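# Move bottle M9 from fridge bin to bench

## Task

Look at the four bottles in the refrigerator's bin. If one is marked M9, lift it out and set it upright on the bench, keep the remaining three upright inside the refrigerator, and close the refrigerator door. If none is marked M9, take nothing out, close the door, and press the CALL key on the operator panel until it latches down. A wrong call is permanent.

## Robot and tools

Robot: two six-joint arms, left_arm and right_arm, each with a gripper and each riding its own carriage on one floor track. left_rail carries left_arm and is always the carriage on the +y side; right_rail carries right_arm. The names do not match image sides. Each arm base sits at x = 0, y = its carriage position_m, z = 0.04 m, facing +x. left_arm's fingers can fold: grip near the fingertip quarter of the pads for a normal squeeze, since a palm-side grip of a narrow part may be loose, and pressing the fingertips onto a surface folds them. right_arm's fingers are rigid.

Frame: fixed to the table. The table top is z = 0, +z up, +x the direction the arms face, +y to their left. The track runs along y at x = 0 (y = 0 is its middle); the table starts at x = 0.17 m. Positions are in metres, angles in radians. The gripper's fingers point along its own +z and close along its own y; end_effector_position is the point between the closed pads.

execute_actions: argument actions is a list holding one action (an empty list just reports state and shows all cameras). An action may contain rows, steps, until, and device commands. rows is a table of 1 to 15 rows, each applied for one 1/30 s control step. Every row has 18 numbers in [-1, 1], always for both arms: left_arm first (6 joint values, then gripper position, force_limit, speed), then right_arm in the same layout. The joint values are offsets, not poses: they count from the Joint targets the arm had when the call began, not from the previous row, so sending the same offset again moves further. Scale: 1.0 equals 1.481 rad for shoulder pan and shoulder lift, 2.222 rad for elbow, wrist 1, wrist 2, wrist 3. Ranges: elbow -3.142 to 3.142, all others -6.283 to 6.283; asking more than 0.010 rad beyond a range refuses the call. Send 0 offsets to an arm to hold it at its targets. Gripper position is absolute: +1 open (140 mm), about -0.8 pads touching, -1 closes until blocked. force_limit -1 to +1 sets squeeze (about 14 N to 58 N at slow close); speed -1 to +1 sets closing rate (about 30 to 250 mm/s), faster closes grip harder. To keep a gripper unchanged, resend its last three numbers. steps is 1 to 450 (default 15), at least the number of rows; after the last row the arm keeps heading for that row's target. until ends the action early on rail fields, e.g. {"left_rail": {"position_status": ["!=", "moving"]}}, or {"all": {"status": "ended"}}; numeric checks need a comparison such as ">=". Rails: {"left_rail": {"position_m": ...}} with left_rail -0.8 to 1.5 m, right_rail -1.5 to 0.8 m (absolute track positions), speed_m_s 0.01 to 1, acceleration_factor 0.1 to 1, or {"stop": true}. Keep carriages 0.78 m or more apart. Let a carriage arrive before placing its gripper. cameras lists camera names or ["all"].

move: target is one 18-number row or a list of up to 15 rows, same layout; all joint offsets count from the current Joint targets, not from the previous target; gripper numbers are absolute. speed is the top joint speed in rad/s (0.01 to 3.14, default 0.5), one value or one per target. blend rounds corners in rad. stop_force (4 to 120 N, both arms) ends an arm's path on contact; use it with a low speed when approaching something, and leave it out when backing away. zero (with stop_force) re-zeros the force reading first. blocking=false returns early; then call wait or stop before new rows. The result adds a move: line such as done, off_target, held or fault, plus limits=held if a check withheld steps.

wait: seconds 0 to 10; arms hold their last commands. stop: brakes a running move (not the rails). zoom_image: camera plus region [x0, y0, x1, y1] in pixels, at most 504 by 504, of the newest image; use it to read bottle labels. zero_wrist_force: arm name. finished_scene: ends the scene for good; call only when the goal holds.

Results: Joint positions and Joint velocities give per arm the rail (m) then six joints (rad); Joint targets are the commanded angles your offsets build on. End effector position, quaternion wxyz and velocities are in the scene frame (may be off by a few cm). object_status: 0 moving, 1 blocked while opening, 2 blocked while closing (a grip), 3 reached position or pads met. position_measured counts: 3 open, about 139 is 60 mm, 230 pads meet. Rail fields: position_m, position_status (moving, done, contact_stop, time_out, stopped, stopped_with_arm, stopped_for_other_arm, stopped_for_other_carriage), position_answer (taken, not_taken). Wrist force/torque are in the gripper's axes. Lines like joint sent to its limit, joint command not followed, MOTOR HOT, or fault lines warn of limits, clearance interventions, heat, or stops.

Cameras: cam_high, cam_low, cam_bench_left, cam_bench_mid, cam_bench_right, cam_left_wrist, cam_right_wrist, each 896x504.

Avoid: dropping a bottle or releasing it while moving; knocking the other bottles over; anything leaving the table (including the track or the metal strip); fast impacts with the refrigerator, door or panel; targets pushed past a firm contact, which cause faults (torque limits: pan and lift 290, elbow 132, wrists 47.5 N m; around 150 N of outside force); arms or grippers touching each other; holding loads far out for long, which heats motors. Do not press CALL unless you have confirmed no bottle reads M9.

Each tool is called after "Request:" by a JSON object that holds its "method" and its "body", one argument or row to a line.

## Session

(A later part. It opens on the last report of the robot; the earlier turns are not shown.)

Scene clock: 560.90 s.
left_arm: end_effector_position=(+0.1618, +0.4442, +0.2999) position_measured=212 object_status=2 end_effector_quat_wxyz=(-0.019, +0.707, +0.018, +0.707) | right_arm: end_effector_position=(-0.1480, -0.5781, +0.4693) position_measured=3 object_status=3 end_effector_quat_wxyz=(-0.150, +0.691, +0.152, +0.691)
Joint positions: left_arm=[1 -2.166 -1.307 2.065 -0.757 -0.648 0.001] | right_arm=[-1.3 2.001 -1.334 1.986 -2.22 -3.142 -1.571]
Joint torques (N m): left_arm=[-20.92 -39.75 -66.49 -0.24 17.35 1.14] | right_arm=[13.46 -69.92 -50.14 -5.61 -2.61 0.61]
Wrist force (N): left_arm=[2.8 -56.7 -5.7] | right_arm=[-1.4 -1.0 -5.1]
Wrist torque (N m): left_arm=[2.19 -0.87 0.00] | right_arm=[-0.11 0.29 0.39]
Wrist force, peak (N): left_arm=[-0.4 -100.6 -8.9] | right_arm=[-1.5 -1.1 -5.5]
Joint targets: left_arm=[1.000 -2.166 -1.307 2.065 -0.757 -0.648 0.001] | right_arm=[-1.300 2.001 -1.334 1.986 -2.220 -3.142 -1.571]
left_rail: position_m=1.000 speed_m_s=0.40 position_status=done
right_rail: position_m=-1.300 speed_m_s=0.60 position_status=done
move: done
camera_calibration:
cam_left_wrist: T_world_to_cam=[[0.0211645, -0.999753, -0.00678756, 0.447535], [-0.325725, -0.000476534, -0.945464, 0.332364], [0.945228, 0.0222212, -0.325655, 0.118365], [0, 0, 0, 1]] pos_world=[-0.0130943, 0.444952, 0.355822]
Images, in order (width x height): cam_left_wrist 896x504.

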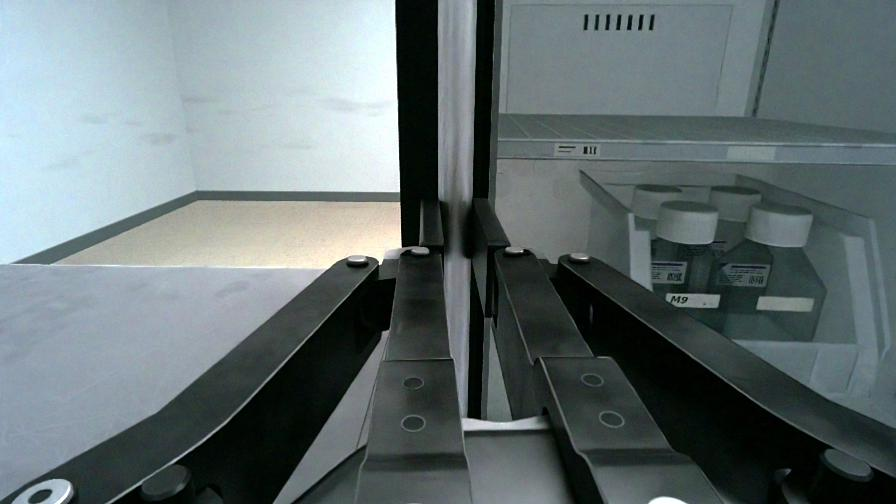

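Request:
{"method": "move", "body": {
  "target": [
    [-0.01623,0.02293,-0.02204,0.00631,-0.02476,0,-1,1,-1,0,0,0,0,0,0,1,1,1],
    [-0.02731,0.0498,-0.04807,0.01443,-0.04628,0,-1,1,-1,0,0,0,0,0,0,1,1,1],
    [-0.03521,0.0782,-0.07647,0.0239,-0.06568,0,-1,1,-1,0,0,0,0,0,0,1,1,1],
    [-0.04039,0.10789,-0.10695,0.03459,-0.08328,0,-1,1,-1,0,0,0,0,0,0,1,1,1]
  ],
  "speed": 0.1,
  "blend": 0.01,
  "stop_force": 90,
  "cameras": ["cam_left_wrist"]
}}

Scene clock: 617.20 s.
left_arm: end_effector_position=(+0.0489, +0.4019, +0.3002) position_measured=212 object_status=2 end_effector_quat_wxyz=(-0.063, +0.704, +0.062, +0.704) | right_arm: end_effector_position=(-0.1480, -0.5781, +0.4693) position_measured=3 object_status=3 end_effector_quat_wxyz=(-0.150, +0.691, +0.152, +0.691)
Joint positions: left_arm=[1 -2.226 -1.148 1.827 -0.68 -0.833 0.001] | right_arm=[-1.3 2.001 -1.334 1.986 -2.22 -3.142 -1.571]
Joint torques (N m): left_arm=[-9.85 -59.91 -56.92 6.55 9.06 1.02] | right_arm=[12.13 -70.06 -49.54 -5.84 -2.79 0.57]
Wrist force (N): left_arm=[-9.3 -33.6 -7.1] | right_arm=[-1.4 -0.9 -5.2]
Wrist torque (N m): left_arm=[1.73 -1.16 -0.01] | right_arm=[-0.08 0.29 0.39]
Wrist force, peak (N): left_arm=[3.0 -57.2 -5.7] | right_arm=[-1.4 -1.2 -5.6]
Joint targets: left_arm=[1.000 -2.226 -1.148 1.827 -0.680 -0.833 0.001] | right_arm=[-1.300 2.001 -1.334 1.986 -2.220 -3.142 -1.571]
left_rail: position_m=1.000 speed_m_s=0.40 position_status=done
right_rail: position_m=-1.300 speed_m_s=0.60 position_status=done
move: done
camera_calibration:
cam_left_wrist: T_world_to_cam=[[0.145926, -0.989278, -0.00597885, 0.397046], [-0.323594, -0.0420195, -0.945263, 0.312457], [0.934876, 0.139873, -0.326256, 0.179603], [0, 0, 0, 1]] pos_world=[-0.124736, 0.380797, 0.356325]
Images, in order (width x height): cam_left_wrist 896x504.

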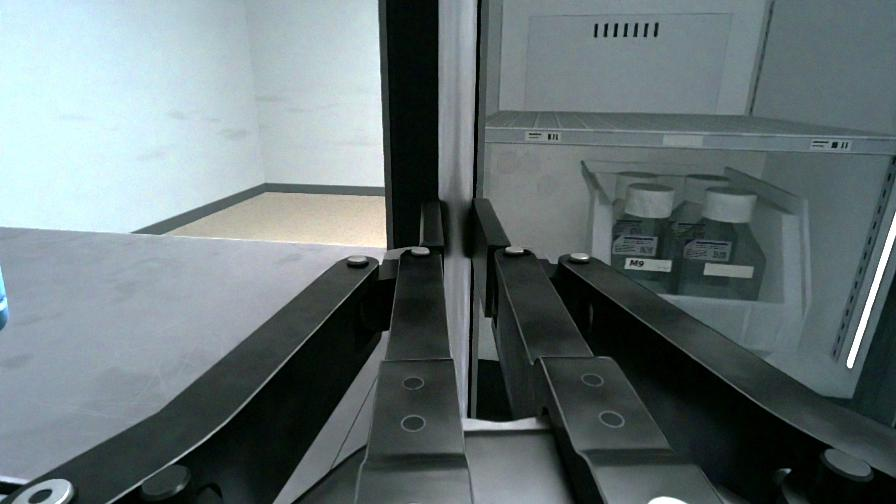

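Request:
{"method": "move", "body": {
  "target": [
    [-0.00388,0.04673,-0.04917,0.01847,-0.0239,0,-1,1,-1,0,0,0,0,0,0,1,1,1],
    [-0.00247,0.09611,-0.10392,0.04031,-0.04416,0,-1,1,-1,0,0,0,0,0,0,1,1,1],
    [0.00295,0.14856,-0.16392,0.06536,-0.06176,0,-1,1,-1,0,0,0,0,0,0,1,1,1],
    [0.01144,0.20453,-0.22991,0.09403,-0.07731,0,-1,1,-1,0,0,0,0,0,0,1,1,1],
    [0.02263,0.2651,-0.30351,0.12726,-0.09106,0,-1,1,-1,0,0,0,0,0,0,1,1,1]
  ],
  "speed": 0.15,
  "blend": 0.015,
  "stop_force": 80,
  "cameras": ["cam_left_wrist"]
}}

Scene clock: 654.87 s.
left_arm: end_effector_position=(-0.0604, +0.3158, +0.2999) position_measured=212 object_status=2 end_effector_quat_wxyz=(-0.113, +0.698, +0.113, +0.698) | right_arm: end_effector_position=(-0.1480, -0.5781, +0.4693) position_measured=3 object_status=3 end_effector_quat_wxyz=(-0.150, +0.691, +0.152, +0.691)
Joint positions: left_arm=[1 -2.221 -0.923 1.455 -0.531 -0.972 0.001] | right_arm=[-1.3 2.001 -1.334 1.986 -2.22 -3.142 -1.571]
Joint torques (N m): left_arm=[43.1 -87.8 -32.19 -6.23 43.92 0.6] | right_arm=[13.64 -69.68 -49.39 -6.05 -2.78 0.39]
Wrist force (N): left_arm=[12.2 -108.3 -51.3] | right_arm=[-1.5 -1.0 -5.2]
Wrist torque (N m): left_arm=[4.06 -0.65 0.16] | right_arm=[-0.10 0.29 0.40]
Wrist force, peak (N): left_arm=[14.8 -111.0 -59.2] | right_arm=[-1.7 -0.9 -5.7]
Joint targets: left_arm=[1.000 -2.221 -0.923 1.455 -0.531 -0.972 0.001] | right_arm=[-1.300 2.001 -1.334 1.986 -2.220 -3.142 -1.571]
left_rail: position_m=1.000 speed_m_s=0.40 position_status=done
right_rail: position_m=-1.300 speed_m_s=0.60 position_status=done
move: contact (left_arm); path passed 2 of 5 targets; left_arm: the elbow is farthest, 0.302 rad from its target
camera_calibration:
cam_left_wrist: T_world_to_cam=[[0.286466, -0.958067, -0.00671573, 0.326668], [-0.313724, -0.0871772, -0.945504, 0.288054], [0.90527, 0.272961, -0.325542, 0.249653], [0, 0, 0, 1]] pos_world=[-0.229213, 0.269936, 0.355822]
Images, in order (width x height): cam_left_wrist 896x504.

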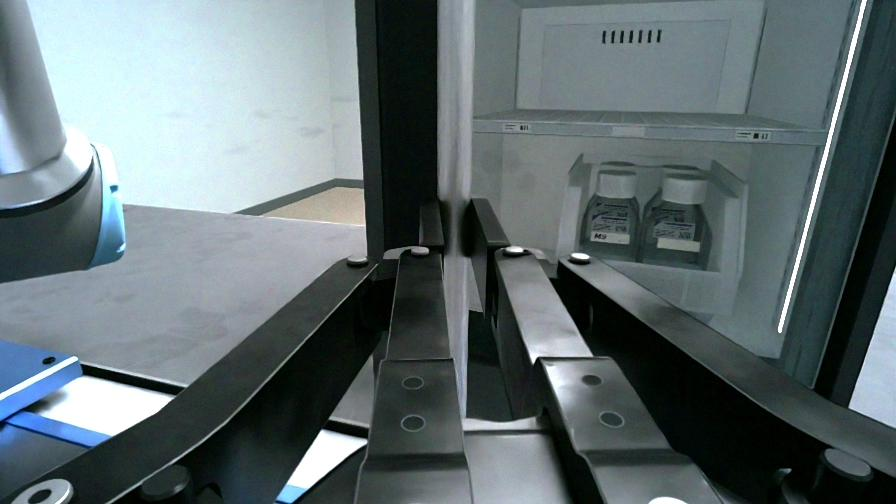

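Request:
{"method": "move", "body": {
  "target": [0.00017,0.01867,-0.02227,0.00938,-0.00824,0,-1,1,-1,0,0,0,0,0,0,1,1,1],
  "speed": 0.1
}}

Scene clock: 704.13 s.
left_arm: end_effector_position=(-0.0739, +0.3060, +0.3000) position_measured=212 object_status=2 end_effector_quat_wxyz=(-0.120, +0.697, +0.119, +0.697) | right_arm: end_effector_position=(-0.1480, -0.5781, +0.4693) position_measured=3 object_status=3 end_effector_quat_wxyz=(-0.150, +0.691, +0.152, +0.691)
Joint positions: left_arm=[1 -2.221 -0.896 1.405 -0.51 -0.99 0.001] | right_arm=[-1.3 2.001 -1.334 1.986 -2.22 -3.142 -1.571]
Joint torques (N m): left_arm=[0.61 -81.67 -52.31 7.91 -5.03 0.82] | right_arm=[11.25 -69.69 -48.27 -5.72 -3.09 0.73]
Wrist force (N): left_arm=[-3.9 4.0 5.0] | right_arm=[-1.6 -0.9 -5.1]
Wrist torque (N m): left_arm=[0.51 -1.04 0.15] | right_arm=[-0.09 0.33 0.39]
Wrist force, peak (N): left_arm=[12.5 -108.8 -51.1] | right_arm=[-1.6 -0.7 -5.6]
Joint targets: left_arm=[1.000 -2.221 -0.895 1.405 -0.510 -0.990 0.001] | right_arm=[-1.300 2.001 -1.334 1.986 -2.220 -3.142 -1.571]
left_rail: position_m=1.000 speed_m_s=0.40 position_status=done
right_rail: position_m=-1.300 speed_m_s=0.60 position_status=done
move: done

Request:
{"method": "move", "body": {
  "target": [
    [-0.00537,0.0423,-0.05036,0.02216,0.00403,0,-1,1,-1,0,0,0,0,0,0,1,1,1],
    [-0.00868,0.08591,-0.10338,0.04612,0.01361,0,-1,1,-1,0,0,0,0,0,0,1,1,1],
    [-0.00832,0.13305,-0.16189,0.07321,0.02563,0,-1,1,-1,0,0,0,0,0,0,1,1,1],
    [-0.00479,0.18502,-0.22725,0.10393,0.03977,0,-1,1,-1,0,0,0,0,0,0,1,1,1],
    [0.00005,0.23958,-0.29731,0.13762,0.0587,0,-1,1,-1,0,0,0,0,0,0,1,1,1],
    [0.00511,0.28885,-0.3614,0.16888,0.07779,0,-1,1,-1,0,0,0,0,0,0,1,1,1]
  ],
  "speed": 0.18,
  "blend": 0.015,
  "stop_force": 80,
  "cameras": ["cam_left_wrist", "cam_high"]
}}

Scene clock: 774.10 s.
left_arm: end_effector_position=(-0.1924, +0.0635, +0.3001) position_measured=212 object_status=2 end_effector_quat_wxyz=(-0.062, +0.705, +0.062, +0.704) | right_arm: end_effector_position=(-0.1480, -0.5781, +0.4693) position_measured=3 object_status=3 end_effector_quat_wxyz=(-0.150, +0.691, +0.152, +0.691)
Joint positions: left_arm=[1 -2.213 -0.467 0.602 -0.135 -0.817 0.001] | right_arm=[-1.3 2.001 -1.334 1.986 -2.22 -3.142 -1.571]
Joint torques (N m): left_arm=[21.38 -101.95 -55.37 3.8 5.37 0.31] | right_arm=[12.2 -68.97 -49.08 -6.31 -2.64 0.62]
Wrist force (N): left_arm=[8.2 -3.0 -4.7] | right_arm=[-1.2 -1.0 -5.1]
Wrist torque (N m): left_arm=[0.80 -0.69 0.09] | right_arm=[-0.11 0.24 0.40]
Wrist force, peak (N): left_arm=[5.7 -51.3 -46.4] | right_arm=[-1.7 -1.1 -5.5]
Joint targets: left_arm=[1.000 -2.213 -0.467 0.602 -0.135 -0.817 0.001] | right_arm=[-1.300 2.001 -1.334 1.986 -2.220 -3.142 -1.571]
left_rail: position_m=1.000 speed_m_s=0.40 position_status=done
right_rail: position_m=-1.300 speed_m_s=0.60 position_status=done
move: done
camera_calibration:
cam_left_wrist: T_world_to_cam=[[0.143327, -0.989656, -0.00612534, 0.0970047], [-0.323613, -0.0410164, -0.9453, 0.220039], [0.935271, 0.137469, -0.326145, 0.452643], [0, 0, 0, 1]] pos_world=[-0.366039, 0.0428022, 0.356224]
Images, in order (width x height): cam_high 896x504, cam_left_wrist 896x504.

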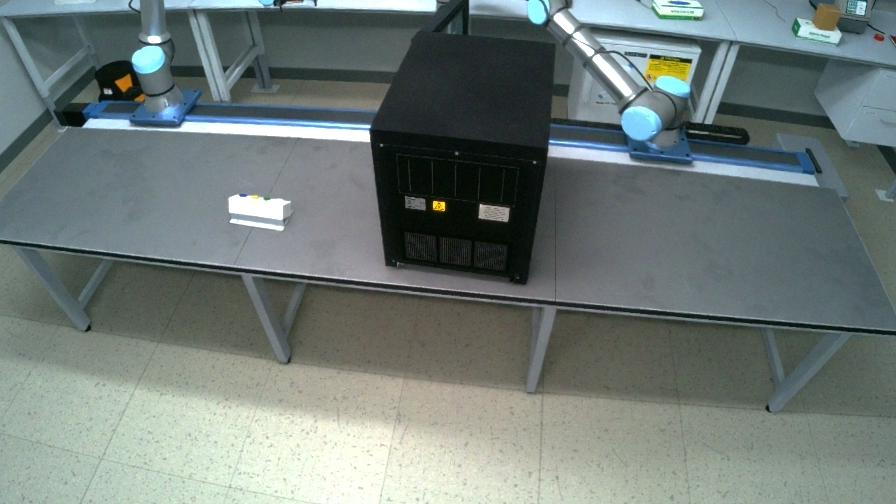

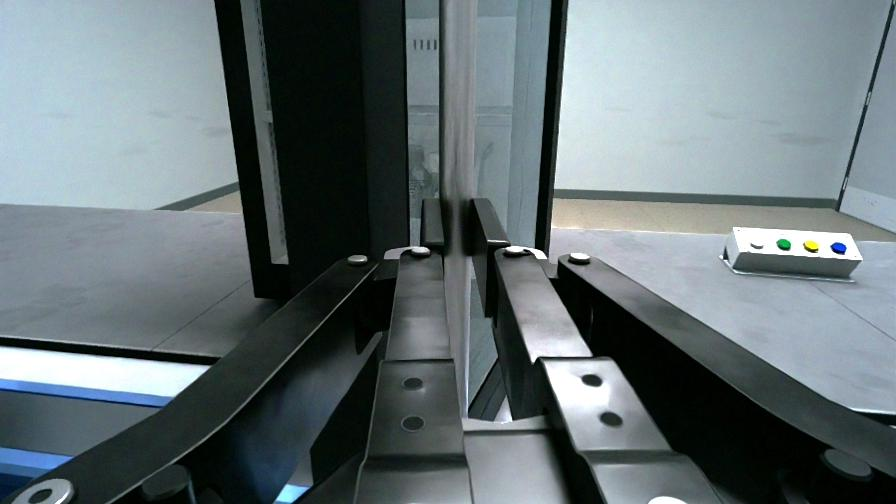

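Request:
{"method": "execute_actions", "body": {
  "actions": [
    {"rows": [[0,0,0,0,0,0,-0.38,0,-1, 0,0,0,0,0,0,1,1,1]], "steps": 45}
  ]
}}

Request:
{"method": "execute_actions", "body": {
  "actions": [
    {"left_rail": {"position_m": 0.87, "speed_m_s": 0.06, "acceleration_factor": 0.3}, "steps": 120, "until": {"left_rail": {"position_status": ["!=", "moving"]}}}
  ],
  "cameras": ["cam_left_wrist"]
}}

Scene clock: 816.97 s.
left_arm: end_effector_position=(-0.1924, +0.0635, +0.3001) position_measured=177 object_status=3 end_effector_quat_wxyz=(-0.062, +0.704, +0.062, +0.704) | right_arm: end_effector_position=(-0.1480, -0.5781, +0.4693) position_measured=3 object_status=3 end_effector_quat_wxyz=(-0.150, +0.691, +0.152, +0.691)
Joint positions: left_arm=[1 -2.213 -0.467 0.602 -0.135 -0.817 0.001] | right_arm=[-1.3 2.001 -1.334 1.986 -2.22 -3.142 -1.571]
Joint torques (N m): left_arm=[-5.04 -124.59 -55.43 3.55 -3.11 0.48] | right_arm=[12.3 -69.83 -49.99 -6.17 -2.26 0.26]
Wrist force (N): left_arm=[-0.9 4.6 0.5] | right_arm=[-1.4 -0.9 -5.0]
Wrist torque (N m): left_arm=[1.30 -0.38 0.16] | right_arm=[-0.08 0.29 0.40]
Wrist force, peak (N): left_arm=[8.5 -3.6 -5.1] | right_arm=[-1.5 -0.8 -5.7]
Joint targets: left_arm=[1.000 -2.213 -0.467 0.602 -0.135 -0.817 0.001] | right_arm=[-1.300 2.001 -1.334 1.986 -2.220 -3.142 -1.571]
left_rail: position_m=1.000 speed_m_s=0.40 position_status=done
right_rail: position_m=-1.300 speed_m_s=0.60 position_status=done

Scene clock: 819.60 s.
left_arm: end_effector_position=(-0.1924, -0.0665, +0.3001) position_measured=177 object_status=3 end_effector_quat_wxyz=(-0.062, +0.705, +0.062, +0.704) | right_arm: end_effector_position=(-0.1480, -0.5781, +0.4693) position_measured=3 object_status=3 end_effector_quat_wxyz=(-0.150, +0.691, +0.152, +0.691)
Joint positions: left_arm=[0.87 -2.213 -0.467 0.602 -0.135 -0.817 0.001] | right_arm=[-1.3 2.001 -1.334 1.986 -2.22 -3.142 -1.571]
Joint torques (N m): left_arm=[-5.98 -124.98 -55.54 3.55 3.49 0.48] | right_arm=[12.28 -70.71 -49.79 -6.11 -2.59 0.87]
Wrist force (N): left_arm=[-0.9 4.8 0.9] | right_arm=[-1.5 -1.0 -5.1]
Wrist torque (N m): left_arm=[1.26 -0.36 0.15] | right_arm=[-0.11 0.29 0.39]
Wrist force, peak (N): left_arm=[-1.4 5.5 0.8] | right_arm=[-1.6 -0.9 -5.6]
Joint targets: left_arm=[0.870 -2.213 -0.467 0.602 -0.135 -0.817 0.001] | right_arm=[-1.300 2.001 -1.334 1.986 -2.220 -3.142 -1.571]
Tool commands: left_gripper/position=-0.38 left_gripper/force_limit=+0.0 left_gripper/speed=-1.0 right_gripper/position=+1.0 right_gripper/force_limit=+1.0 right_gripper/speed=+1.0
left_rail: position_m=0.870 speed_m_s=0.06 position_status=done
right_rail: position_m=-1.300 speed_m_s=0.60 position_status=done
camera_calibration:
cam_left_wrist: T_world_to_cam=[[0.143327, -0.989656, -0.00612534, -0.0316507], [-0.323613, -0.0410164, -0.9453, 0.214707], [0.935271, 0.137469, -0.326145, 0.470514], [0, 0, 0, 1]] pos_world=[-0.366039, -0.0871978, 0.356224]
Images, in order (width x height): cam_left_wrist 896x504.

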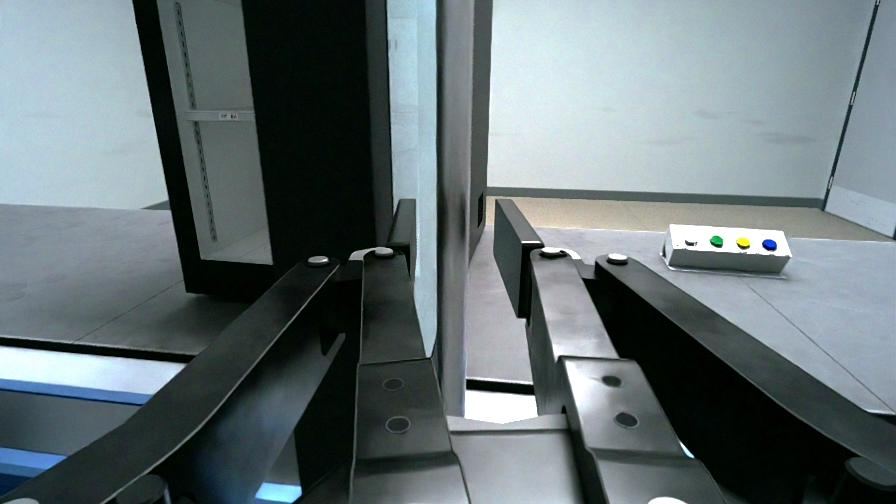

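Request:
{"method": "move", "body": {
  "target": [
    [-0.01454,0.0484,-0.06387,0.03162,-0.00958,0,-0.38,0,-1,0,0,0,0,0,0,1,1,1],
    [-0.18332,0.0484,-0.06387,0.03162,-0.00958,0,-0.38,0,-1,0,0,0,0,0,0,1,1,1],
    [-0.18332,-0.4455,0.53701,-0.24008,-0.04352,0,-0.38,0,-1,0,0,0,0,0,0,1,1,1]
  ],
  "speed": [0.15,0.35,0.8],
  "blend": [0.01,0.08,0],
  "cameras": ["cam_left_wrist"]
}}

Scene clock: 876.90 s.
left_arm: end_effector_position=(-0.1169, +0.2974, +0.3002) position_measured=177 object_status=3 end_effector_quat_wxyz=(+0.000, +0.707, +0.000, +0.707) | right_arm: end_effector_position=(-0.1480, -0.5781, +0.4693) position_measured=3 object_status=3 end_effector_quat_wxyz=(-0.150, +0.691, +0.152, +0.691)
Joint positions: left_arm=[0.87 -2.485 -1.127 1.795 -0.668 -0.914 0.001] | right_arm=[-1.3 2.001 -1.334 1.986 -2.22 -3.142 -1.571]
Joint torques (N m): left_arm=[8.09 -76.08 -21.47 -1.16 -3.02 0.28] | right_arm=[12.65 -72.14 -50.65 -6.47 -2.31 0.68]
Wrist force (N): left_arm=[0.4 1.7 -1.3] | right_arm=[-1.1 -0.8 -5.2]
Wrist torque (N m): left_arm=[1.05 0.01 0.19] | right_arm=[-0.05 0.21 0.39]
Wrist force, peak (N): left_arm=[1.2 4.9 -14.5] | right_arm=[-1.3 -1.2 -5.7]
Joint targets: left_arm=[0.870 -2.485 -1.127 1.795 -0.668 -0.914 0.001] | right_arm=[-1.300 2.001 -1.334 1.986 -2.220 -3.142 -1.571]
left_rail: position_m=0.870 speed_m_s=0.06 position_status=done
right_rail: position_m=-1.300 speed_m_s=0.60 position_status=done
move: done
camera_calibration:
cam_left_wrist: T_world_to_cam=[[-0.0310152, -0.9995, -0.00607408, 0.300231], [-0.32603, 0.0158612, -0.945226, 0.236817], [0.944851, -0.027336, -0.326359, 0.400037], [0, 0, 0, 1]] pos_world=[-0.291454, 0.307261, 0.356225]
Images, in order (width x height): cam_left_wrist 896x504.

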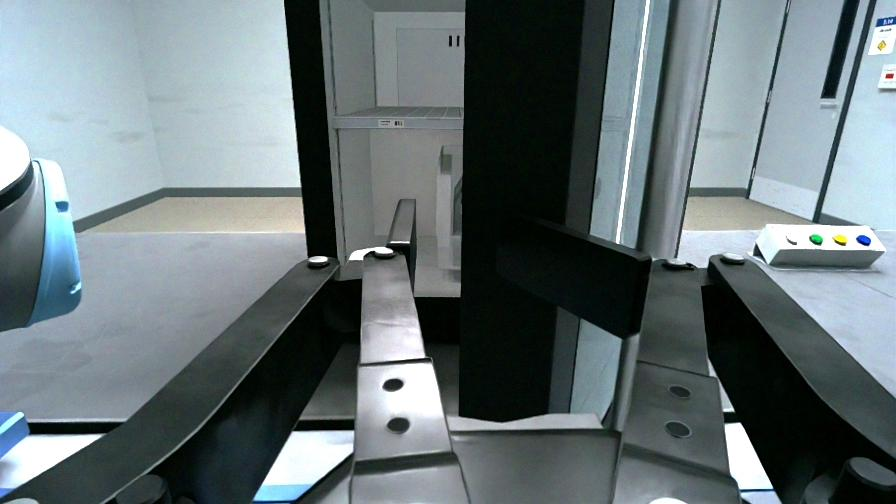

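Request:
{"method": "execute_actions", "body": {
  "actions": [],
  "cameras": ["cam_left_wrist", "cam_right_wrist"]
}}

Scene clock: 909.30 s.
left_arm: end_effector_position=(-0.1167, +0.2975, +0.3002) position_measured=177 object_status=3 end_effector_quat_wxyz=(+0.000, +0.707, +0.000, +0.707) | right_arm: end_effector_position=(-0.1480, -0.5781, +0.4693) position_measured=3 object_status=3 end_effector_quat_wxyz=(-0.150, +0.691, +0.152, +0.691)
Joint positions: left_arm=[0.87 -2.485 -1.127 1.795 -0.668 -0.914 0.001] | right_arm=[-1.3 2.001 -1.334 1.986 -2.22 -3.142 -1.571]
Joint velocities: within noise
Joint torques (N m): left_arm=[11.01 -76.62 -21.55 -1.26 -3.07 0.36] | right_arm=[14.24 -71.26 -49.55 -6.72 -1.96 0.72]
Motor temperatures (°C): left_arm=[39 35 30 37 37 43] | right_arm=[37 43 31 36 39 32]
Wrist force (N): left_arm=[0.5 2.0 -1.2] | right_arm=[-1.4 -0.8 -5.3]
Wrist torque (N m): left_arm=[1.10 -0.01 0.19] | right_arm=[-0.07 0.27 0.39]
Wrist force, peak (N): left_arm=[0.1 2.5 -1.6] | right_arm=[-1.3 -0.8 -5.8]
Joint targets: left_arm=[0.870 -2.485 -1.127 1.795 -0.668 -0.914 0.001] | right_arm=[-1.300 2.001 -1.334 1.986 -2.220 -3.142 -1.571]
Tool commands: left_gripper/position=-0.38 left_gripper/force_limit=+0.0 left_gripper/speed=-1.0 right_gripper/position=+1.0 right_gripper/force_limit=+1.0 right_gripper/speed=+1.0
left_rail: position_m=0.870 speed_m_s=0.06 position_status=done
right_rail: position_m=-1.300 speed_m_s=0.60 position_status=done
camera_calibration:
cam_left_wrist: T_world_to_cam=[[-0.0310146, -0.9995, -0.00607346, 0.300334], [-0.325941, 0.0158578, -0.945257, 0.236886], [0.944881, -0.0273372, -0.32627, 0.399922], [0, 0, 0, 1]] pos_world=[-0.291353, 0.307361, 0.356224]
cam_right_wrist: T_world_to_cam=[[0.399688, -0.91661, 0.00871056, -0.470246], [-0.360143, -0.165765, -0.918052, 0.266887], [0.842939, 0.363797, -0.396365, 0.706507], [0, 0, 0, 1]] pos_world=[-0.311473, -0.643817, 0.529147]
Images, in order (width x height): cam_left_wrist 896x504, cam_right_wrist 896x504.

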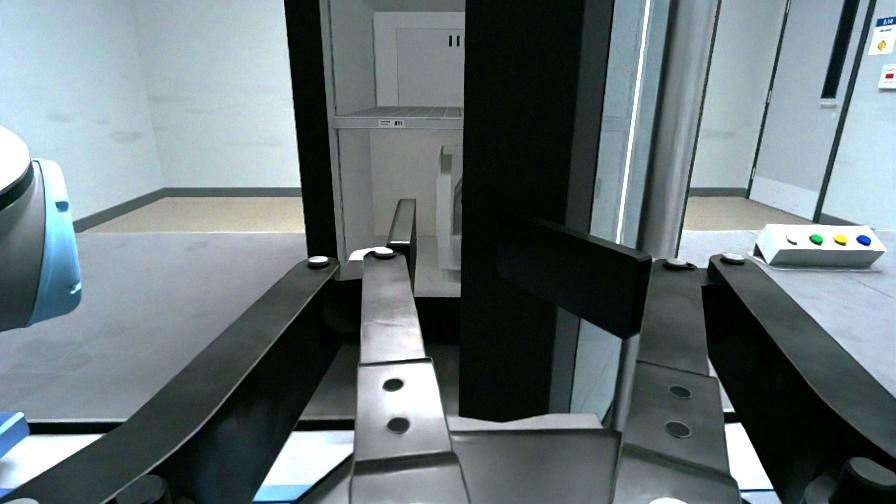

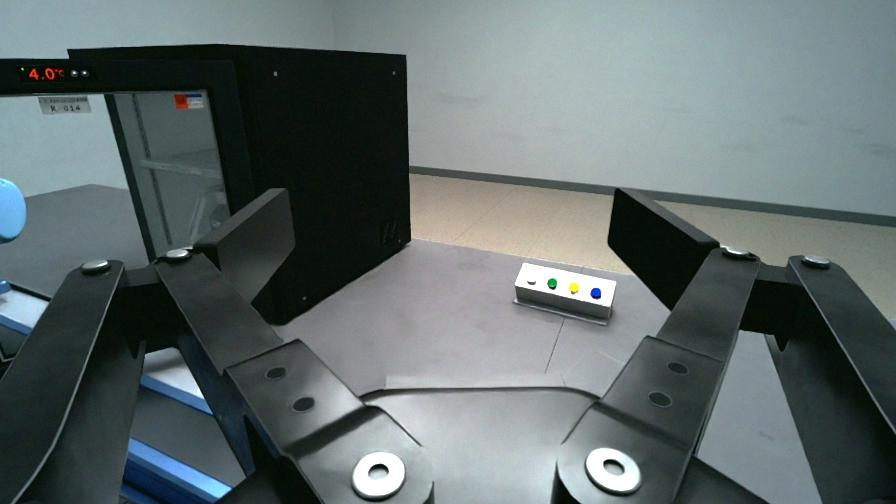

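Request:
{"method": "move", "body": {
  "target": [-0.09133,0.06213,-0.0672,0.02579,-0.06097,0,-0.38,0,-1,0,0,0,0,0,0,1,1,1],
  "speed": 0.2,
  "cameras": ["cam_left_wrist"]
}}

Scene clock: 924.37 s.
left_arm: end_effector_position=(-0.2495, +0.3299, +0.2999) position_measured=177 object_status=3 end_effector_quat_wxyz=(+0.000, +0.707, +0.000, +0.707) | right_arm: end_effector_position=(-0.1480, -0.5781, +0.4693) position_measured=3 object_status=3 end_effector_quat_wxyz=(-0.150, +0.691, +0.152, +0.691)
Joint positions: left_arm=[0.87 -2.62 -1.036 1.646 -0.611 -1.049 0.001] | right_arm=[-1.3 2.001 -1.334 1.986 -2.22 -3.142 -1.571]
Joint torques (N m): left_arm=[-17.62 -67.65 -49.1 6.16 -3.52 0.19] | right_arm=[14.41 -68.44 -50.02 -6.49 -1.92 0.94]
Wrist force (N): left_arm=[-1.6 4.6 0.2] | right_arm=[-1.2 -0.8 -5.2]
Wrist torque (N m): left_arm=[1.22 -0.11 0.21] | right_arm=[-0.06 0.23 0.40]
Wrist force, peak (N): left_arm=[-1.8 4.7 0.4] | right_arm=[-1.7 -0.7 -5.7]
Joint targets: left_arm=[0.870 -2.620 -1.035 1.646 -0.611 -1.049 0.001] | right_arm=[-1.300 2.001 -1.334 1.986 -2.220 -3.142 -1.571]
left_rail: position_m=0.870 speed_m_s=0.06 position_status=done
right_rail: position_m=-1.300 speed_m_s=0.60 position_status=done
move: done
camera_calibration:
cam_left_wrist: T_world_to_cam=[[-0.030826, -0.999506, -0.0061393, 0.328703], [-0.325944, 0.0158586, -0.945256, 0.192896], [0.944886, -0.0271374, -0.326272, 0.526158], [0, 0, 0, 1]] pos_world=[-0.424153, 0.339761, 0.356024]
Images, in order (width x height): cam_left_wrist 896x504.

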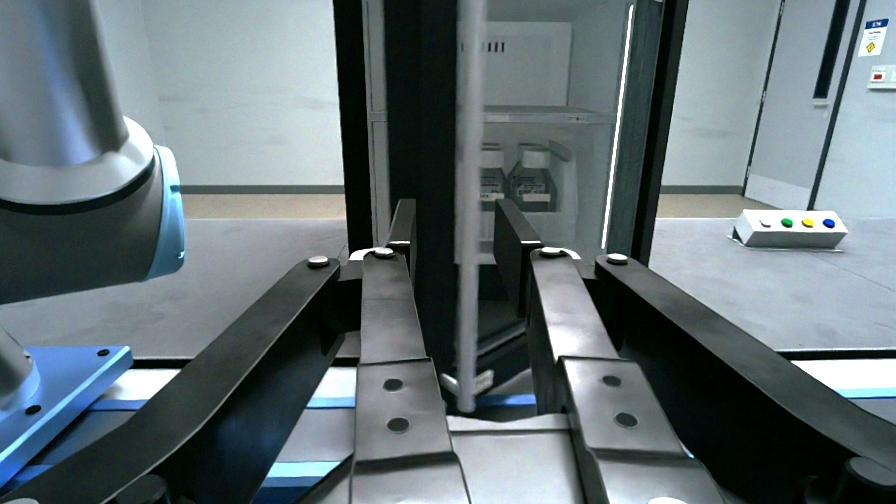

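Request:
{"method": "wait", "body": {
  "seconds": 0.5,
  "cameras": ["cam_left_wrist"]
}}

Scene clock: 930.47 s.
left_arm: end_effector_position=(-0.2498, +0.3300, +0.2999) position_measured=177 object_status=3 end_effector_quat_wxyz=(+0.000, +0.707, +0.000, +0.707) | right_arm: end_effector_position=(-0.1480, -0.5781, +0.4693) position_measured=3 object_status=3 end_effector_quat_wxyz=(-0.150, +0.691, +0.152, +0.691)
Joint positions: left_arm=[0.87 -2.62 -1.035 1.646 -0.611 -1.049 0.001] | right_arm=[-1.3 2.001 -1.334 1.986 -2.22 -3.142 -1.571]
Joint torques (N m): left_arm=[-13.64 -67.95 -49.35 6.21 -3.77 0.38] | right_arm=[14.01 -68.62 -49.23 -6.72 -1.94 0.52]
Wrist force (N): left_arm=[-1.8 4.5 0.3] | right_arm=[-1.6 -0.6 -5.2]
Wrist torque (N m): left_arm=[1.19 -0.08 0.21] | right_arm=[-0.02 0.33 0.39]
Wrist force, peak (N): left_arm=[-1.9 4.8 0.4] | right_arm=[-1.3 -0.8 -5.7]
Joint targets: left_arm=[0.870 -2.620 -1.035 1.646 -0.611 -1.049 0.001] | right_arm=[-1.300 2.001 -1.334 1.986 -2.220 -3.142 -1.571]
Tool commands: left_gripper/position=-0.38 left_gripper/force_limit=+0.0 left_gripper/speed=-1.0 right_gripper/position=+1.0 right_gripper/force_limit=+1.0 right_gripper/speed=+1.0
left_rail: position_m=0.870 speed_m_s=0.06 position_status=done
right_rail: position_m=-1.300 speed_m_s=0.60 position_status=done
wait: 0.50 s; at rest from the start
camera_calibration:
cam_left_wrist: T_world_to_cam=[[-0.0308266, -0.999506, -0.00613992, 0.328794], [-0.326033, 0.0158619, -0.945225, 0.192747], [0.944856, -0.0271362, -0.326361, 0.526462], [0, 0, 0, 1]] pos_world=[-0.424454, 0.339861, 0.356025]
Images, in order (width x height): cam_left_wrist 896x504.

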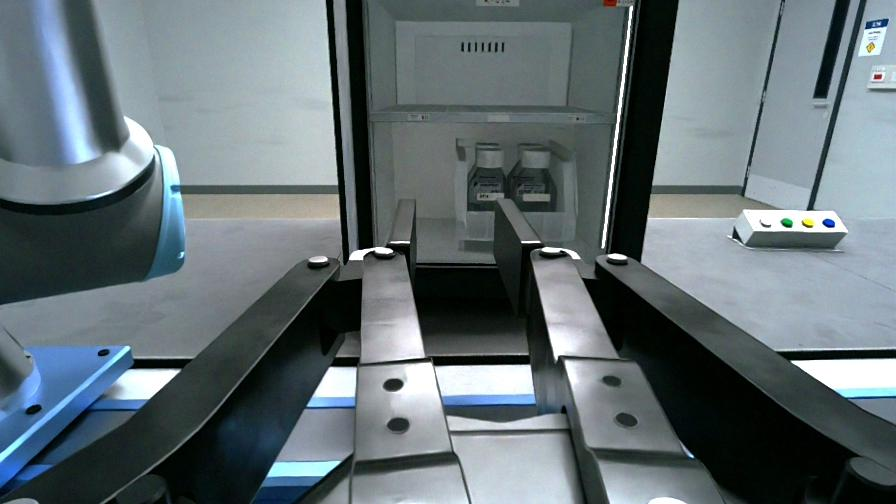

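Request:
{"method": "execute_actions", "body": {
  "actions": [
    {"left_rail": {"position_m": 1.45, "speed_m_s": 0.5, "acceleration_factor": 0.6}, "steps": 1}
  ]
}}

Request:
{"method": "move", "body": {
  "target": [0,0,0,0,0,0,-0.38,0,-1, -0.2235,0.5274,-0.5477,0.9019,0.0450,0.7070,1,1,1],
  "speed": 1.0
}}

Request:
{"method": "execute_actions", "body": {
  "actions": [
    {"right_rail": {"position_m": -0.6, "speed_m_s": 0.4, "acceleration_factor": 0.5}, "steps": 120, "until": {"right_rail": {"position_status": ["!=", "moving"]}}}
  ],
  "cameras": ["cam_right_wrist"]
}}

Scene clock: 976.47 s.
left_arm: end_effector_position=(-0.2499, +0.9100, +0.2999) position_measured=177 object_status=3 end_effector_quat_wxyz=(+0.000, +0.707, +0.000, +0.707) | right_arm: end_effector_position=(-0.1480, -0.5781, +0.4693) position_measured=3 object_status=3 end_effector_quat_wxyz=(-0.150, +0.691, +0.152, +0.691)
Joint positions: left_arm=[1.45 -2.62 -1.035 1.646 -0.611 -1.049 0.001] | right_arm=[-1.3 2.001 -1.334 1.986 -2.22 -3.142 -1.571]
Joint torques (N m): left_arm=[-0.34 -73.48 -36.3 4.8 -2.73 0.33] | right_arm=[12.5 -68.98 -49.01 -7 -2.25 0.75]
Wrist force (N): left_arm=[-1.5 4.2 0.2] | right_arm=[-1.6 -0.8 -5.3]
Wrist torque (N m): left_arm=[1.12 -0.14 0.21] | right_arm=[-0.05 0.32 0.39]
Wrist force, peak (N): left_arm=[-1.7 6.0 0.1] | right_arm=[-1.5 -0.8 -5.7]
Joint targets: left_arm=[1.450 -2.620 -1.035 1.646 -0.611 -1.049 0.001] | right_arm=[-1.300 2.001 -1.334 1.986 -2.220 -3.142 -1.571]
Tool commands: left_gripper/position=-0.38 left_gripper/force_limit=+0.0 left_gripper/speed=-1.0 right_gripper/position=+1.0 right_gripper/force_limit=+1.0 right_gripper/speed=+1.0
left_rail: position_m=1.450 speed_m_s=0.50 position_status=done
right_rail: position_m=-1.300 speed_m_s=0.60 position_status=done

Scene clock: 978.27 s.
left_arm: end_effector_position=(-0.2498, +0.9100, +0.2999) position_measured=177 object_status=3 end_effector_quat_wxyz=(+0.000, +0.707, +0.000, +0.707) | right_arm: end_effector_position=(-0.1130, -0.3828, +0.4024) position_measured=3 object_status=3 end_effector_quat_wxyz=(-0.098, +0.711, +0.101, +0.689)
Joint positions: left_arm=[1.45 -2.62 -1.035 1.646 -0.611 -1.049 0.001] | right_arm=[-1.3 1.874 -1.036 1.524 -1.463 -3.103 -0.976]
Joint torques (N m): left_arm=[7.55 -77.03 -27.77 3.77 -1.74 0.06] | right_arm=[15 -104.26 -33.43 -8.54 -5.74 -1.84]
Wrist force (N): left_arm=[-1.6 4.4 0.2] | right_arm=[-1.4 -0.9 -5.0]
Wrist torque (N m): left_arm=[1.17 -0.11 0.21] | right_arm=[-0.08 0.26 0.41]
Wrist force, peak (N): left_arm=[-1.9 4.5 0.3] | right_arm=[-7.4 -9.9 -2.9]
Joint targets: left_arm=[1.450 -2.620 -1.035 1.646 -0.611 -1.049 0.001] | right_arm=[-1.300 1.874 -1.036 1.524 -1.464 -3.103 -0.977]
left_rail: position_m=1.450 speed_m_s=0.50 position_status=done
right_rail: position_m=-1.300 speed_m_s=0.60 position_status=done
move: held (right_arm; a check stopped the path); limits=held; right_arm: the wrist 1 is farthest, 1.247 rad from its target
joint command not followed: on one or more control steps a check withheld the commanded joint targets of the right arm, and it was not sent them on those steps.
cause: the commanded joint targets, or the way to them, would bring two parts of the arm too close to each other (its gripper and another part of the arm, with joints 5 (wrist 1) to 7 (wrist 3) between them, 13 mm apart when it was first held).

Scene clock: 981.13 s.
left_arm: end_effector_position=(-0.2498, +0.9100, +0.2999) position_measured=177 object_status=3 end_effector_quat_wxyz=(+0.000, +0.707, +0.000, +0.707) | right_arm: end_effector_position=(-0.1130, +0.3172, +0.4025) position_measured=3 object_status=3 end_effector_quat_wxyz=(-0.098, +0.711, +0.101, +0.689)
Joint positions: left_arm=[1.45 -2.62 -1.035 1.646 -0.611 -1.049 0.001] | right_arm=[-0.6 1.874 -1.036 1.524 -1.464 -3.103 -0.977]
Joint torques (N m): left_arm=[6.23 -81.36 -27.32 2.06 0.21 0.22] | right_arm=[-15.78 -93.98 -48.82 -6.69 -3.98 -2.03]
Wrist force (N): left_arm=[-1.7 4.4 0.0] | right_arm=[-1.3 -1.0 -5.1]
Wrist torque (N m): left_arm=[1.16 -0.10 0.21] | right_arm=[-0.09 0.24 0.41]
Wrist force, peak (N): left_arm=[-1.9 4.6 0.5] | right_arm=[-1.0 -1.1 -5.6]
Joint targets: left_arm=[1.450 -2.620 -1.035 1.646 -0.611 -1.049 0.001] | right_arm=[-0.600 1.874 -1.036 1.524 -1.464 -3.103 -0.977]
Tool commands: left_gripper/position=-0.38 left_gripper/force_limit=+0.0 left_gripper/speed=-1.0 right_gripper/position=+1.0 right_gripper/force_limit=+1.0 right_gripper/speed=+1.0
left_rail: position_m=1.450 speed_m_s=0.50 position_status=done
right_rail: position_m=-0.600 speed_m_s=0.40 position_status=done
camera_calibration:
cam_right_wrist: T_world_to_cam=[[0.260366, -0.965487, 0.00667876, 0.337473], [-0.409089, -0.116581, -0.905017, 0.340019], [0.87456, 0.232903, -0.425324, 0.38154], [0, 0, 0, 1]] pos_world=[-0.282448, 0.276603, 0.467747]
Images, in order (width x height): cam_right_wrist 896x504.

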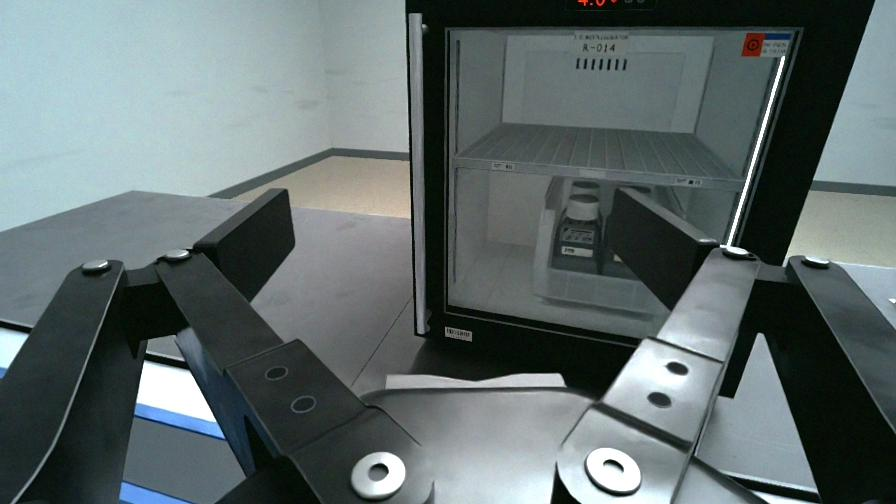

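Request:
{"method": "move", "body": {
  "target": [0,0,0,0,0,0,-0.38,0,-1, -0.16207,0.21128,-0.08718,-0.32133,-0.01737,-0.26724,1,1,1],
  "speed": 0.6,
  "cameras": ["cam_right_wrist"]
}}

Scene clock: 1015.57 s.
left_arm: end_effector_position=(-0.2498, +0.9100, +0.2999) position_measured=177 object_status=3 end_effector_quat_wxyz=(+0.000, +0.707, +0.000, +0.707) | right_arm: end_effector_position=(+0.0996, +0.4571, +0.3007) position_measured=3 object_status=3 end_effector_quat_wxyz=(-0.023, +0.707, +0.022, +0.707)
Joint positions: left_arm=[1.45 -2.62 -1.035 1.646 -0.611 -1.049 0.001] | right_arm=[-0.6 1.634 -0.724 1.33 -2.177 -3.142 -1.57]
Joint torques (N m): left_arm=[7.38 -80.54 -27.39 1.72 2.74 0.11] | right_arm=[-20.03 -99.94 -50.82 -9.3 -6.64 -2.35]
Wrist force (N): left_arm=[-1.6 4.3 0.1] | right_arm=[-1.4 -0.8 -5.3]
Wrist torque (N m): left_arm=[1.15 -0.12 0.21] | right_arm=[-0.07 0.30 0.43]
Wrist force, peak (N): left_arm=[-1.8 4.8 0.5] | right_arm=[-0.7 0.5 -6.9]
Joint targets: left_arm=[1.450 -2.620 -1.035 1.646 -0.611 -1.049 0.001] | right_arm=[-0.600 1.634 -0.723 1.330 -2.178 -3.142 -1.570]
left_rail: position_m=1.450 speed_m_s=0.50 position_status=done
right_rail: position_m=-0.600 speed_m_s=0.40 position_status=done
move: done
camera_calibration:
cam_right_wrist: T_world_to_cam=[[0.0446606, -0.998991, 0.00476624, 0.455271], [-0.39557, -0.0220649, -0.918171, 0.310665], [0.917349, 0.0391207, -0.396156, 0.195328], [0, 0, 0, 1]] pos_world=[-0.0766268, 0.454025, 0.360454]
Images, in order (width x height): cam_right_wrist 896x504.

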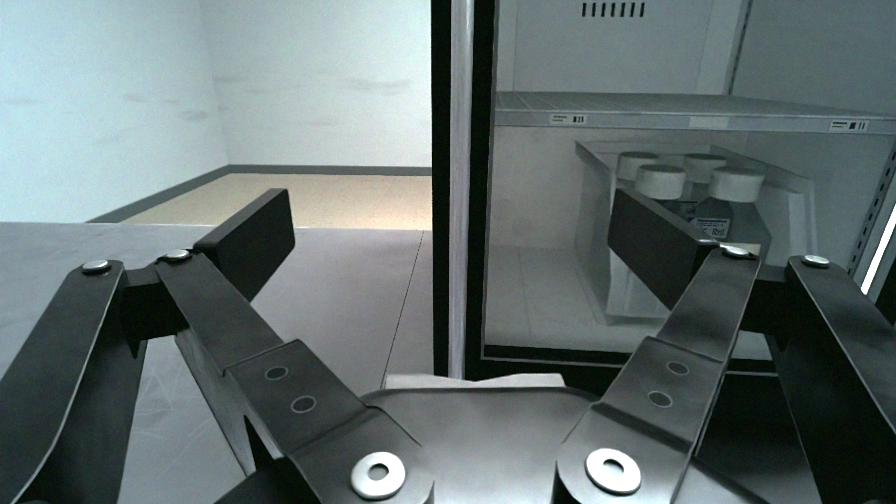

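Request:
{"method": "move", "body": {
  "target": [0,0,0,0,0,0,-0.38,0,-1, -0.07779,0.01608,-0.02116,0.01053,0,0,1,1,1],
  "speed": 0.12,
  "stop_force": 25,
  "cameras": ["cam_right_wrist"]
}}

Request:
{"method": "zoom_image", "body": {
  "camera": "cam_right_wrist",
  "region": [260, 130, 640, 330]
}}

Scene clock: 1037.00 s.
left_arm: end_effector_position=(-0.2498, +0.9100, +0.2999) position_measured=177 object_status=3 end_effector_quat_wxyz=(+0.000, +0.707, +0.000, +0.707) | right_arm: end_effector_position=(+0.2215, +0.4556, +0.3006) position_measured=3 object_status=3 end_effector_quat_wxyz=(+0.018, +0.707, -0.019, +0.707)
Joint positions: left_arm=[1.45 -2.62 -1.035 1.646 -0.611 -1.049 0.001] | right_arm=[-0.6 1.519 -0.7 1.283 -2.154 -3.142 -1.57]
Joint torques (N m): left_arm=[5.68 -82.22 -27.04 1.79 2.88 -0.07] | right_arm=[-16.78 -101.69 -52.06 -0.8 -5.76 -1.96]
Wrist force (N): left_arm=[-1.5 4.4 0.3] | right_arm=[-1.3 -0.8 -5.5]
Wrist torque (N m): left_arm=[1.16 -0.14 0.21] | right_arm=[-0.06 0.26 0.42]
Wrist force, peak (N): left_arm=[-1.8 4.8 0.4] | right_arm=[-1.2 -0.7 -6.6]
Joint targets: left_arm=[1.450 -2.620 -1.035 1.646 -0.611 -1.049 0.001] | right_arm=[-0.600 1.519 -0.700 1.283 -2.154 -3.142 -1.570]
left_rail: position_m=1.450 speed_m_s=0.50 position_status=done
right_rail: position_m=-0.600 speed_m_s=0.40 position_status=done
move: done
camera_calibration:
cam_right_wrist: T_world_to_cam=[[-0.0706753, -0.997487, 0.00500442, 0.47304], [-0.395502, 0.0234162, -0.918166, 0.337936], [0.915742, -0.066871, -0.396163, 0.132114], [0, 0, 0, 1]] pos_world=[0.0461041, 0.472773, 0.360253]
Images, in order (width x height): cam_right_wrist 896x504.

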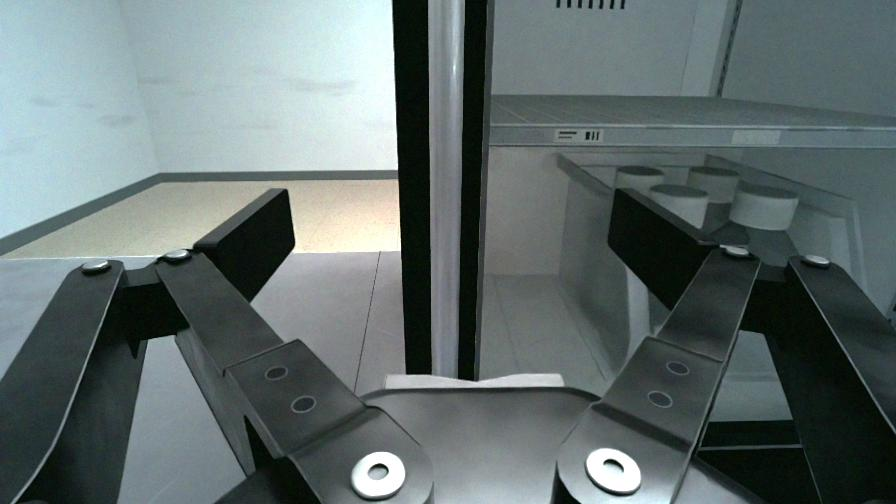

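Scaled by 1.326 from the camera's 896x504 image, which has a finer 1280x720 frame.

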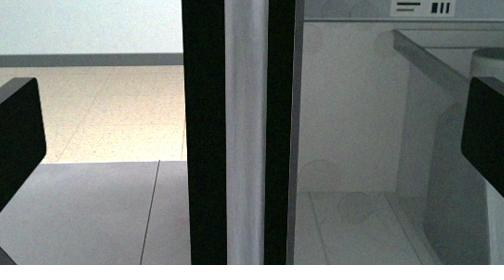

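Request:
{"method": "move", "body": {
  "target": [0,0,0,0,0,0,-0.38,0,-1, 0,0.0028,-0.00305,0.00127,0,0,1,1,-1],
  "speed": 0.1
}}

Request:
{"method": "execute_actions", "body": {
  "actions": [
    {"rows": [[0,0,0,0,0,0,-0.38,0,-1, 0,0,0,0,0,0,-1,1,-1]], "steps": 150}
  ]
}}

Scene clock: 1048.23 s.
left_arm: end_effector_position=(-0.2498, +0.9100, +0.2999) position_measured=177 object_status=3 end_effector_quat_wxyz=(+0.000, +0.707, +0.000, +0.707) | right_arm: end_effector_position=(+0.2216, +0.4579, +0.2999) position_measured=3 object_status=3 end_effector_quat_wxyz=(+0.018, +0.707, -0.018, +0.707)
Joint positions: left_arm=[1.45 -2.62 -1.035 1.646 -0.611 -1.049 0.001] | right_arm=[-0.6 1.519 -0.696 1.277 -2.152 -3.142 -1.57]
Joint torques (N m): left_arm=[6.03 -79.59 -27.02 1.86 2.87 0.19] | right_arm=[-16.71 -102.08 -51.87 -0.69 -3.78 -2.03]
Wrist force (N): left_arm=[-1.6 4.6 0.2] | right_arm=[-1.2 -0.8 -4.8]
Wrist torque (N m): left_arm=[1.20 -0.11 0.21] | right_arm=[-0.06 0.22 0.42]
Wrist force, peak (N): left_arm=[-1.6 4.9 0.1] | right_arm=[-1.5 -1.0 -5.8]
Joint targets: left_arm=[1.450 -2.620 -1.035 1.646 -0.611 -1.049 0.001] | right_arm=[-0.600 1.519 -0.695 1.276 -2.152 -3.142 -1.570]
left_rail: position_m=1.450 speed_m_s=0.50 position_status=done
right_rail: position_m=-0.600 speed_m_s=0.40 position_status=done
move: done

Scene clock: 1053.43 s.
left_arm: end_effector_position=(-0.2498, +0.9100, +0.2999) position_measured=177 object_status=3 end_effector_quat_wxyz=(+0.000, +0.707, +0.000, +0.707) | right_arm: end_effector_position=(+0.2216, +0.4581, +0.2999) position_measured=212 object_status=2 end_effector_quat_wxyz=(+0.018, +0.707, -0.019, +0.707)
Joint positions: left_arm=[1.45 -2.62 -1.035 1.646 -0.611 -1.049 0.001] | right_arm=[-0.6 1.519 -0.695 1.276 -2.152 -3.142 -1.57]
Joint torques (N m): left_arm=[5.95 -82.57 -26.88 1.87 2.82 0.13] | right_arm=[-18.84 -112.19 -32.61 -1.59 -3.41 -1.89]
Wrist force (N): left_arm=[-1.8 4.4 0.1] | right_arm=[-2.5 -17.2 -8.7]
Wrist torque (N m): left_arm=[1.17 -0.08 0.21] | right_arm=[0.27 0.14 0.57]
Wrist force, peak (N): left_arm=[-1.7 4.9 0.4] | right_arm=[-2.6 -17.3 -8.8]
Joint targets: left_arm=[1.450 -2.620 -1.035 1.646 -0.611 -1.049 0.001] | right_arm=[-0.600 1.519 -0.695 1.276 -2.152 -3.142 -1.570]
left_rail: position_m=1.450 speed_m_s=0.50 position_status=done
right_rail: position_m=-0.600 speed_m_s=0.40 position_status=done

Request:
{"method": "move", "body": {
  "target": [
    [0,0,0,0,0,0,-0.38,0,-1,0.02731,-0.01343,0.01721,-0.00816,0,0,-1,1,-1],
    [0,0,0,0,0,0,-0.38,0,-1,0.05737,-0.03063,0.03983,-0.01932,0,0,-1,1,-1],
    [0,0,0,0,0,0,-0.38,0,-1,0.08741,-0.04972,0.06504,-0.03181,0,0,-1,1,-1],
    [0,0,0,0,0,0,-0.38,0,-1,0.1177,-0.0707,0.09253,-0.04532,0,0,-1,1,-1],
    [0,0,0,0,0,0,-0.38,0,-1,0.14787,-0.09344,0.12207,-0.05969,0,0,-1,1,-1],
    [0,0,0,0,0,0,-0.38,0,-1,0.17828,-0.1176,0.15341,-0.07493,0,0,-1,1,-1],
    [0,0,0,0,0,0,-0.38,0,-1,0.20868,-0.14306,0.18624,-0.0908,0,0,-1,1,-1]
  ],
  "speed": 0.12,
  "blend": 0.01,
  "stop_force": 85,
  "cameras": ["cam_right_wrist"]
}}

Scene clock: 1113.17 s.
left_arm: end_effector_position=(-0.2498, +0.9100, +0.2999) position_measured=177 object_status=3 end_effector_quat_wxyz=(+0.000, +0.707, +0.000, +0.707) | right_arm: end_effector_position=(-0.0686, +0.3151, +0.3005) position_measured=212 object_status=2 end_effector_quat_wxyz=(-0.091, +0.701, +0.091, +0.701)
Joint positions: left_arm=[1.45 -2.62 -1.035 1.646 -0.611 -1.049 0.001] | right_arm=[-0.6 1.828 -0.907 1.69 -2.353 -3.142 -1.57]
Joint torques (N m): left_arm=[7.23 -80.87 -27.01 1.82 2.8 0.35] | right_arm=[22.69 -128.38 -43.47 -12.22 -15.59 -1.93]
Wrist force (N): left_arm=[-1.8 4.2 0.2] | right_arm=[-26.8 6.7 0.6]
Wrist torque (N m): left_arm=[1.13 -0.08 0.20] | right_arm=[-0.04 -0.64 0.35]
Wrist force, peak (N): left_arm=[-2.2 4.8 0.3] | right_arm=[-1.7 -29.7 6.3]
Joint targets: left_arm=[1.450 -2.620 -1.035 1.646 -0.611 -1.049 0.001] | right_arm=[-0.600 1.828 -0.907 1.690 -2.353 -3.142 -1.570]
left_rail: position_m=1.450 speed_m_s=0.50 position_status=done
right_rail: position_m=-0.600 speed_m_s=0.40 position_status=done
move: done
camera_calibration:
cam_right_wrist: T_world_to_cam=[[0.236151, -0.971702, 0.00534427, 0.325284], [-0.383779, -0.0983192, -0.918176, 0.265666], [0.892718, 0.214777, -0.396137, 0.298034], [0, 0, 0, 1]] pos_world=[-0.24092, 0.278188, 0.360252]
Images, in order (width x height): cam_right_wrist 896x504.

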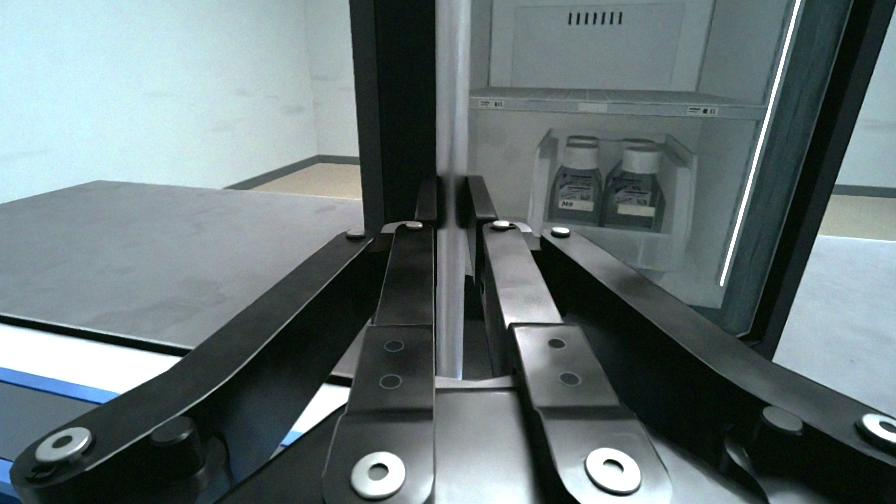

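Request:
{"method": "move", "body": {
  "target": [
    [0,0,0,0,0,0,-0.38,0,-1,0.03032,-0.02643,0.03409,-0.01684,0,0,-1,1,-1],
    [0,0,0,0,0,0,-0.38,0,-1,0.06073,-0.05424,0.06944,-0.03365,0,0,-1,1,-1],
    [0,0,0,0,0,0,-0.38,0,-1,0.09102,-0.083,0.1058,-0.05084,0,0,-1,1,-1],
    [0,0,0,0,0,0,-0.38,0,-1,0.1213,-0.11293,0.14303,-0.06812,0,0,-1,1,-1],
    [0,0,0,0,0,0,-0.38,0,-1,0.15136,-0.14381,0.18097,-0.08548,0,0,-1,1,-1],
    [0,0,0,0,0,0,-0.38,0,-1,0.1814,-0.17575,0.21962,-0.10284,0,0,-1,1,-1],
    [0,0,0,0,0,0,-0.38,0,-1,0.21099,-0.20898,0.25881,-0.11988,0,0,-1,1,-1],
    [0,0,0,0,0,0,-0.38,0,-1,0.24045,-0.24351,0.29833,-0.13638,0,0,-1,1,-1],
    [0,0,0,0,0,0,-0.38,0,-1,0.2692,-0.27968,0.33807,-0.15202,0,0,-1,1,-1]
  ],
  "speed": 0.15,
  "blend": 0.012,
  "stop_force": 85,
  "cameras": ["cam_right_wrist"]
}}

Scene clock: 1133.60 s.
left_arm: end_effector_position=(-0.2498, +0.9100, +0.2999) position_measured=177 object_status=3 end_effector_quat_wxyz=(+0.000, +0.707, +0.000, +0.707) | right_arm: end_effector_position=(-0.1854, -0.0863, +0.3004) position_measured=232 object_status=3 end_effector_quat_wxyz=(-0.228, +0.669, +0.227, +0.669)
Joint positions: left_arm=[1.45 -2.62 -1.035 1.646 -0.611 -1.049 0.001] | right_arm=[-0.6 2.227 -1.322 2.441 -2.691 -3.142 -1.57]
Joint torques (N m): left_arm=[6.29 -80.9 -27.63 1.74 2.95 0.5] | right_arm=[14.8 -57.26 -15.62 -9.13 0.3 -1.22]
Wrist force (N): left_arm=[-1.5 4.6 0.2] | right_arm=[-6.5 -1.7 -2.8]
Wrist torque (N m): left_arm=[1.21 -0.14 0.21] | right_arm=[-0.29 1.36 0.43]
Wrist force, peak (N): left_arm=[-2.0 4.9 0.4] | right_arm=[-3.2 -63.7 -65.5]
Joint targets: left_arm=[1.450 -2.620 -1.035 1.646 -0.611 -1.049 0.001] | right_arm=[-0.600 2.227 -1.322 2.441 -2.691 -3.142 -1.570]
left_rail: position_m=1.450 speed_m_s=0.50 position_status=done
right_rail: position_m=-0.600 speed_m_s=0.40 position_status=done
move: done
camera_calibration:
cam_right_wrist: T_world_to_cam=[[0.594961, -0.803742, 0.00446803, 0.0441299], [-0.315976, -0.239002, -0.918171, 0.181721], [0.73904, 0.544864, -0.39616, 0.48844], [0, 0, 0, 1]] pos_world=[-0.329813, -0.187233, 0.360154]
Images, in order (width x height): cam_right_wrist 896x504.

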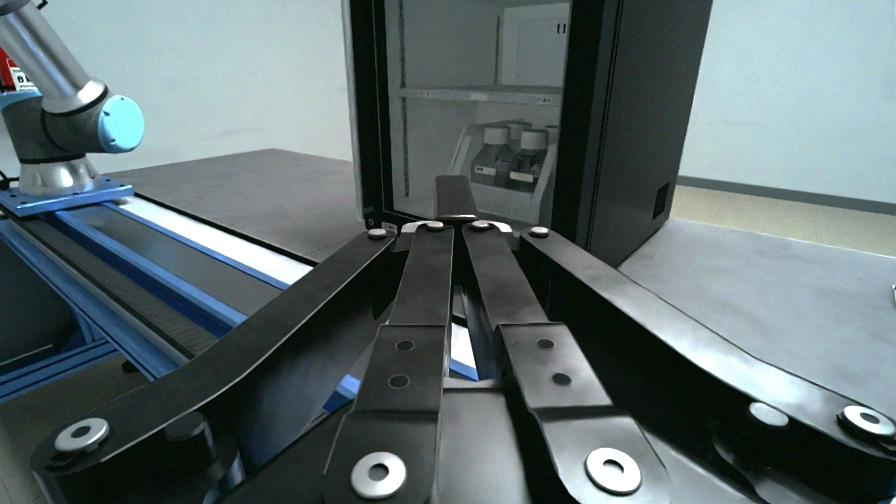

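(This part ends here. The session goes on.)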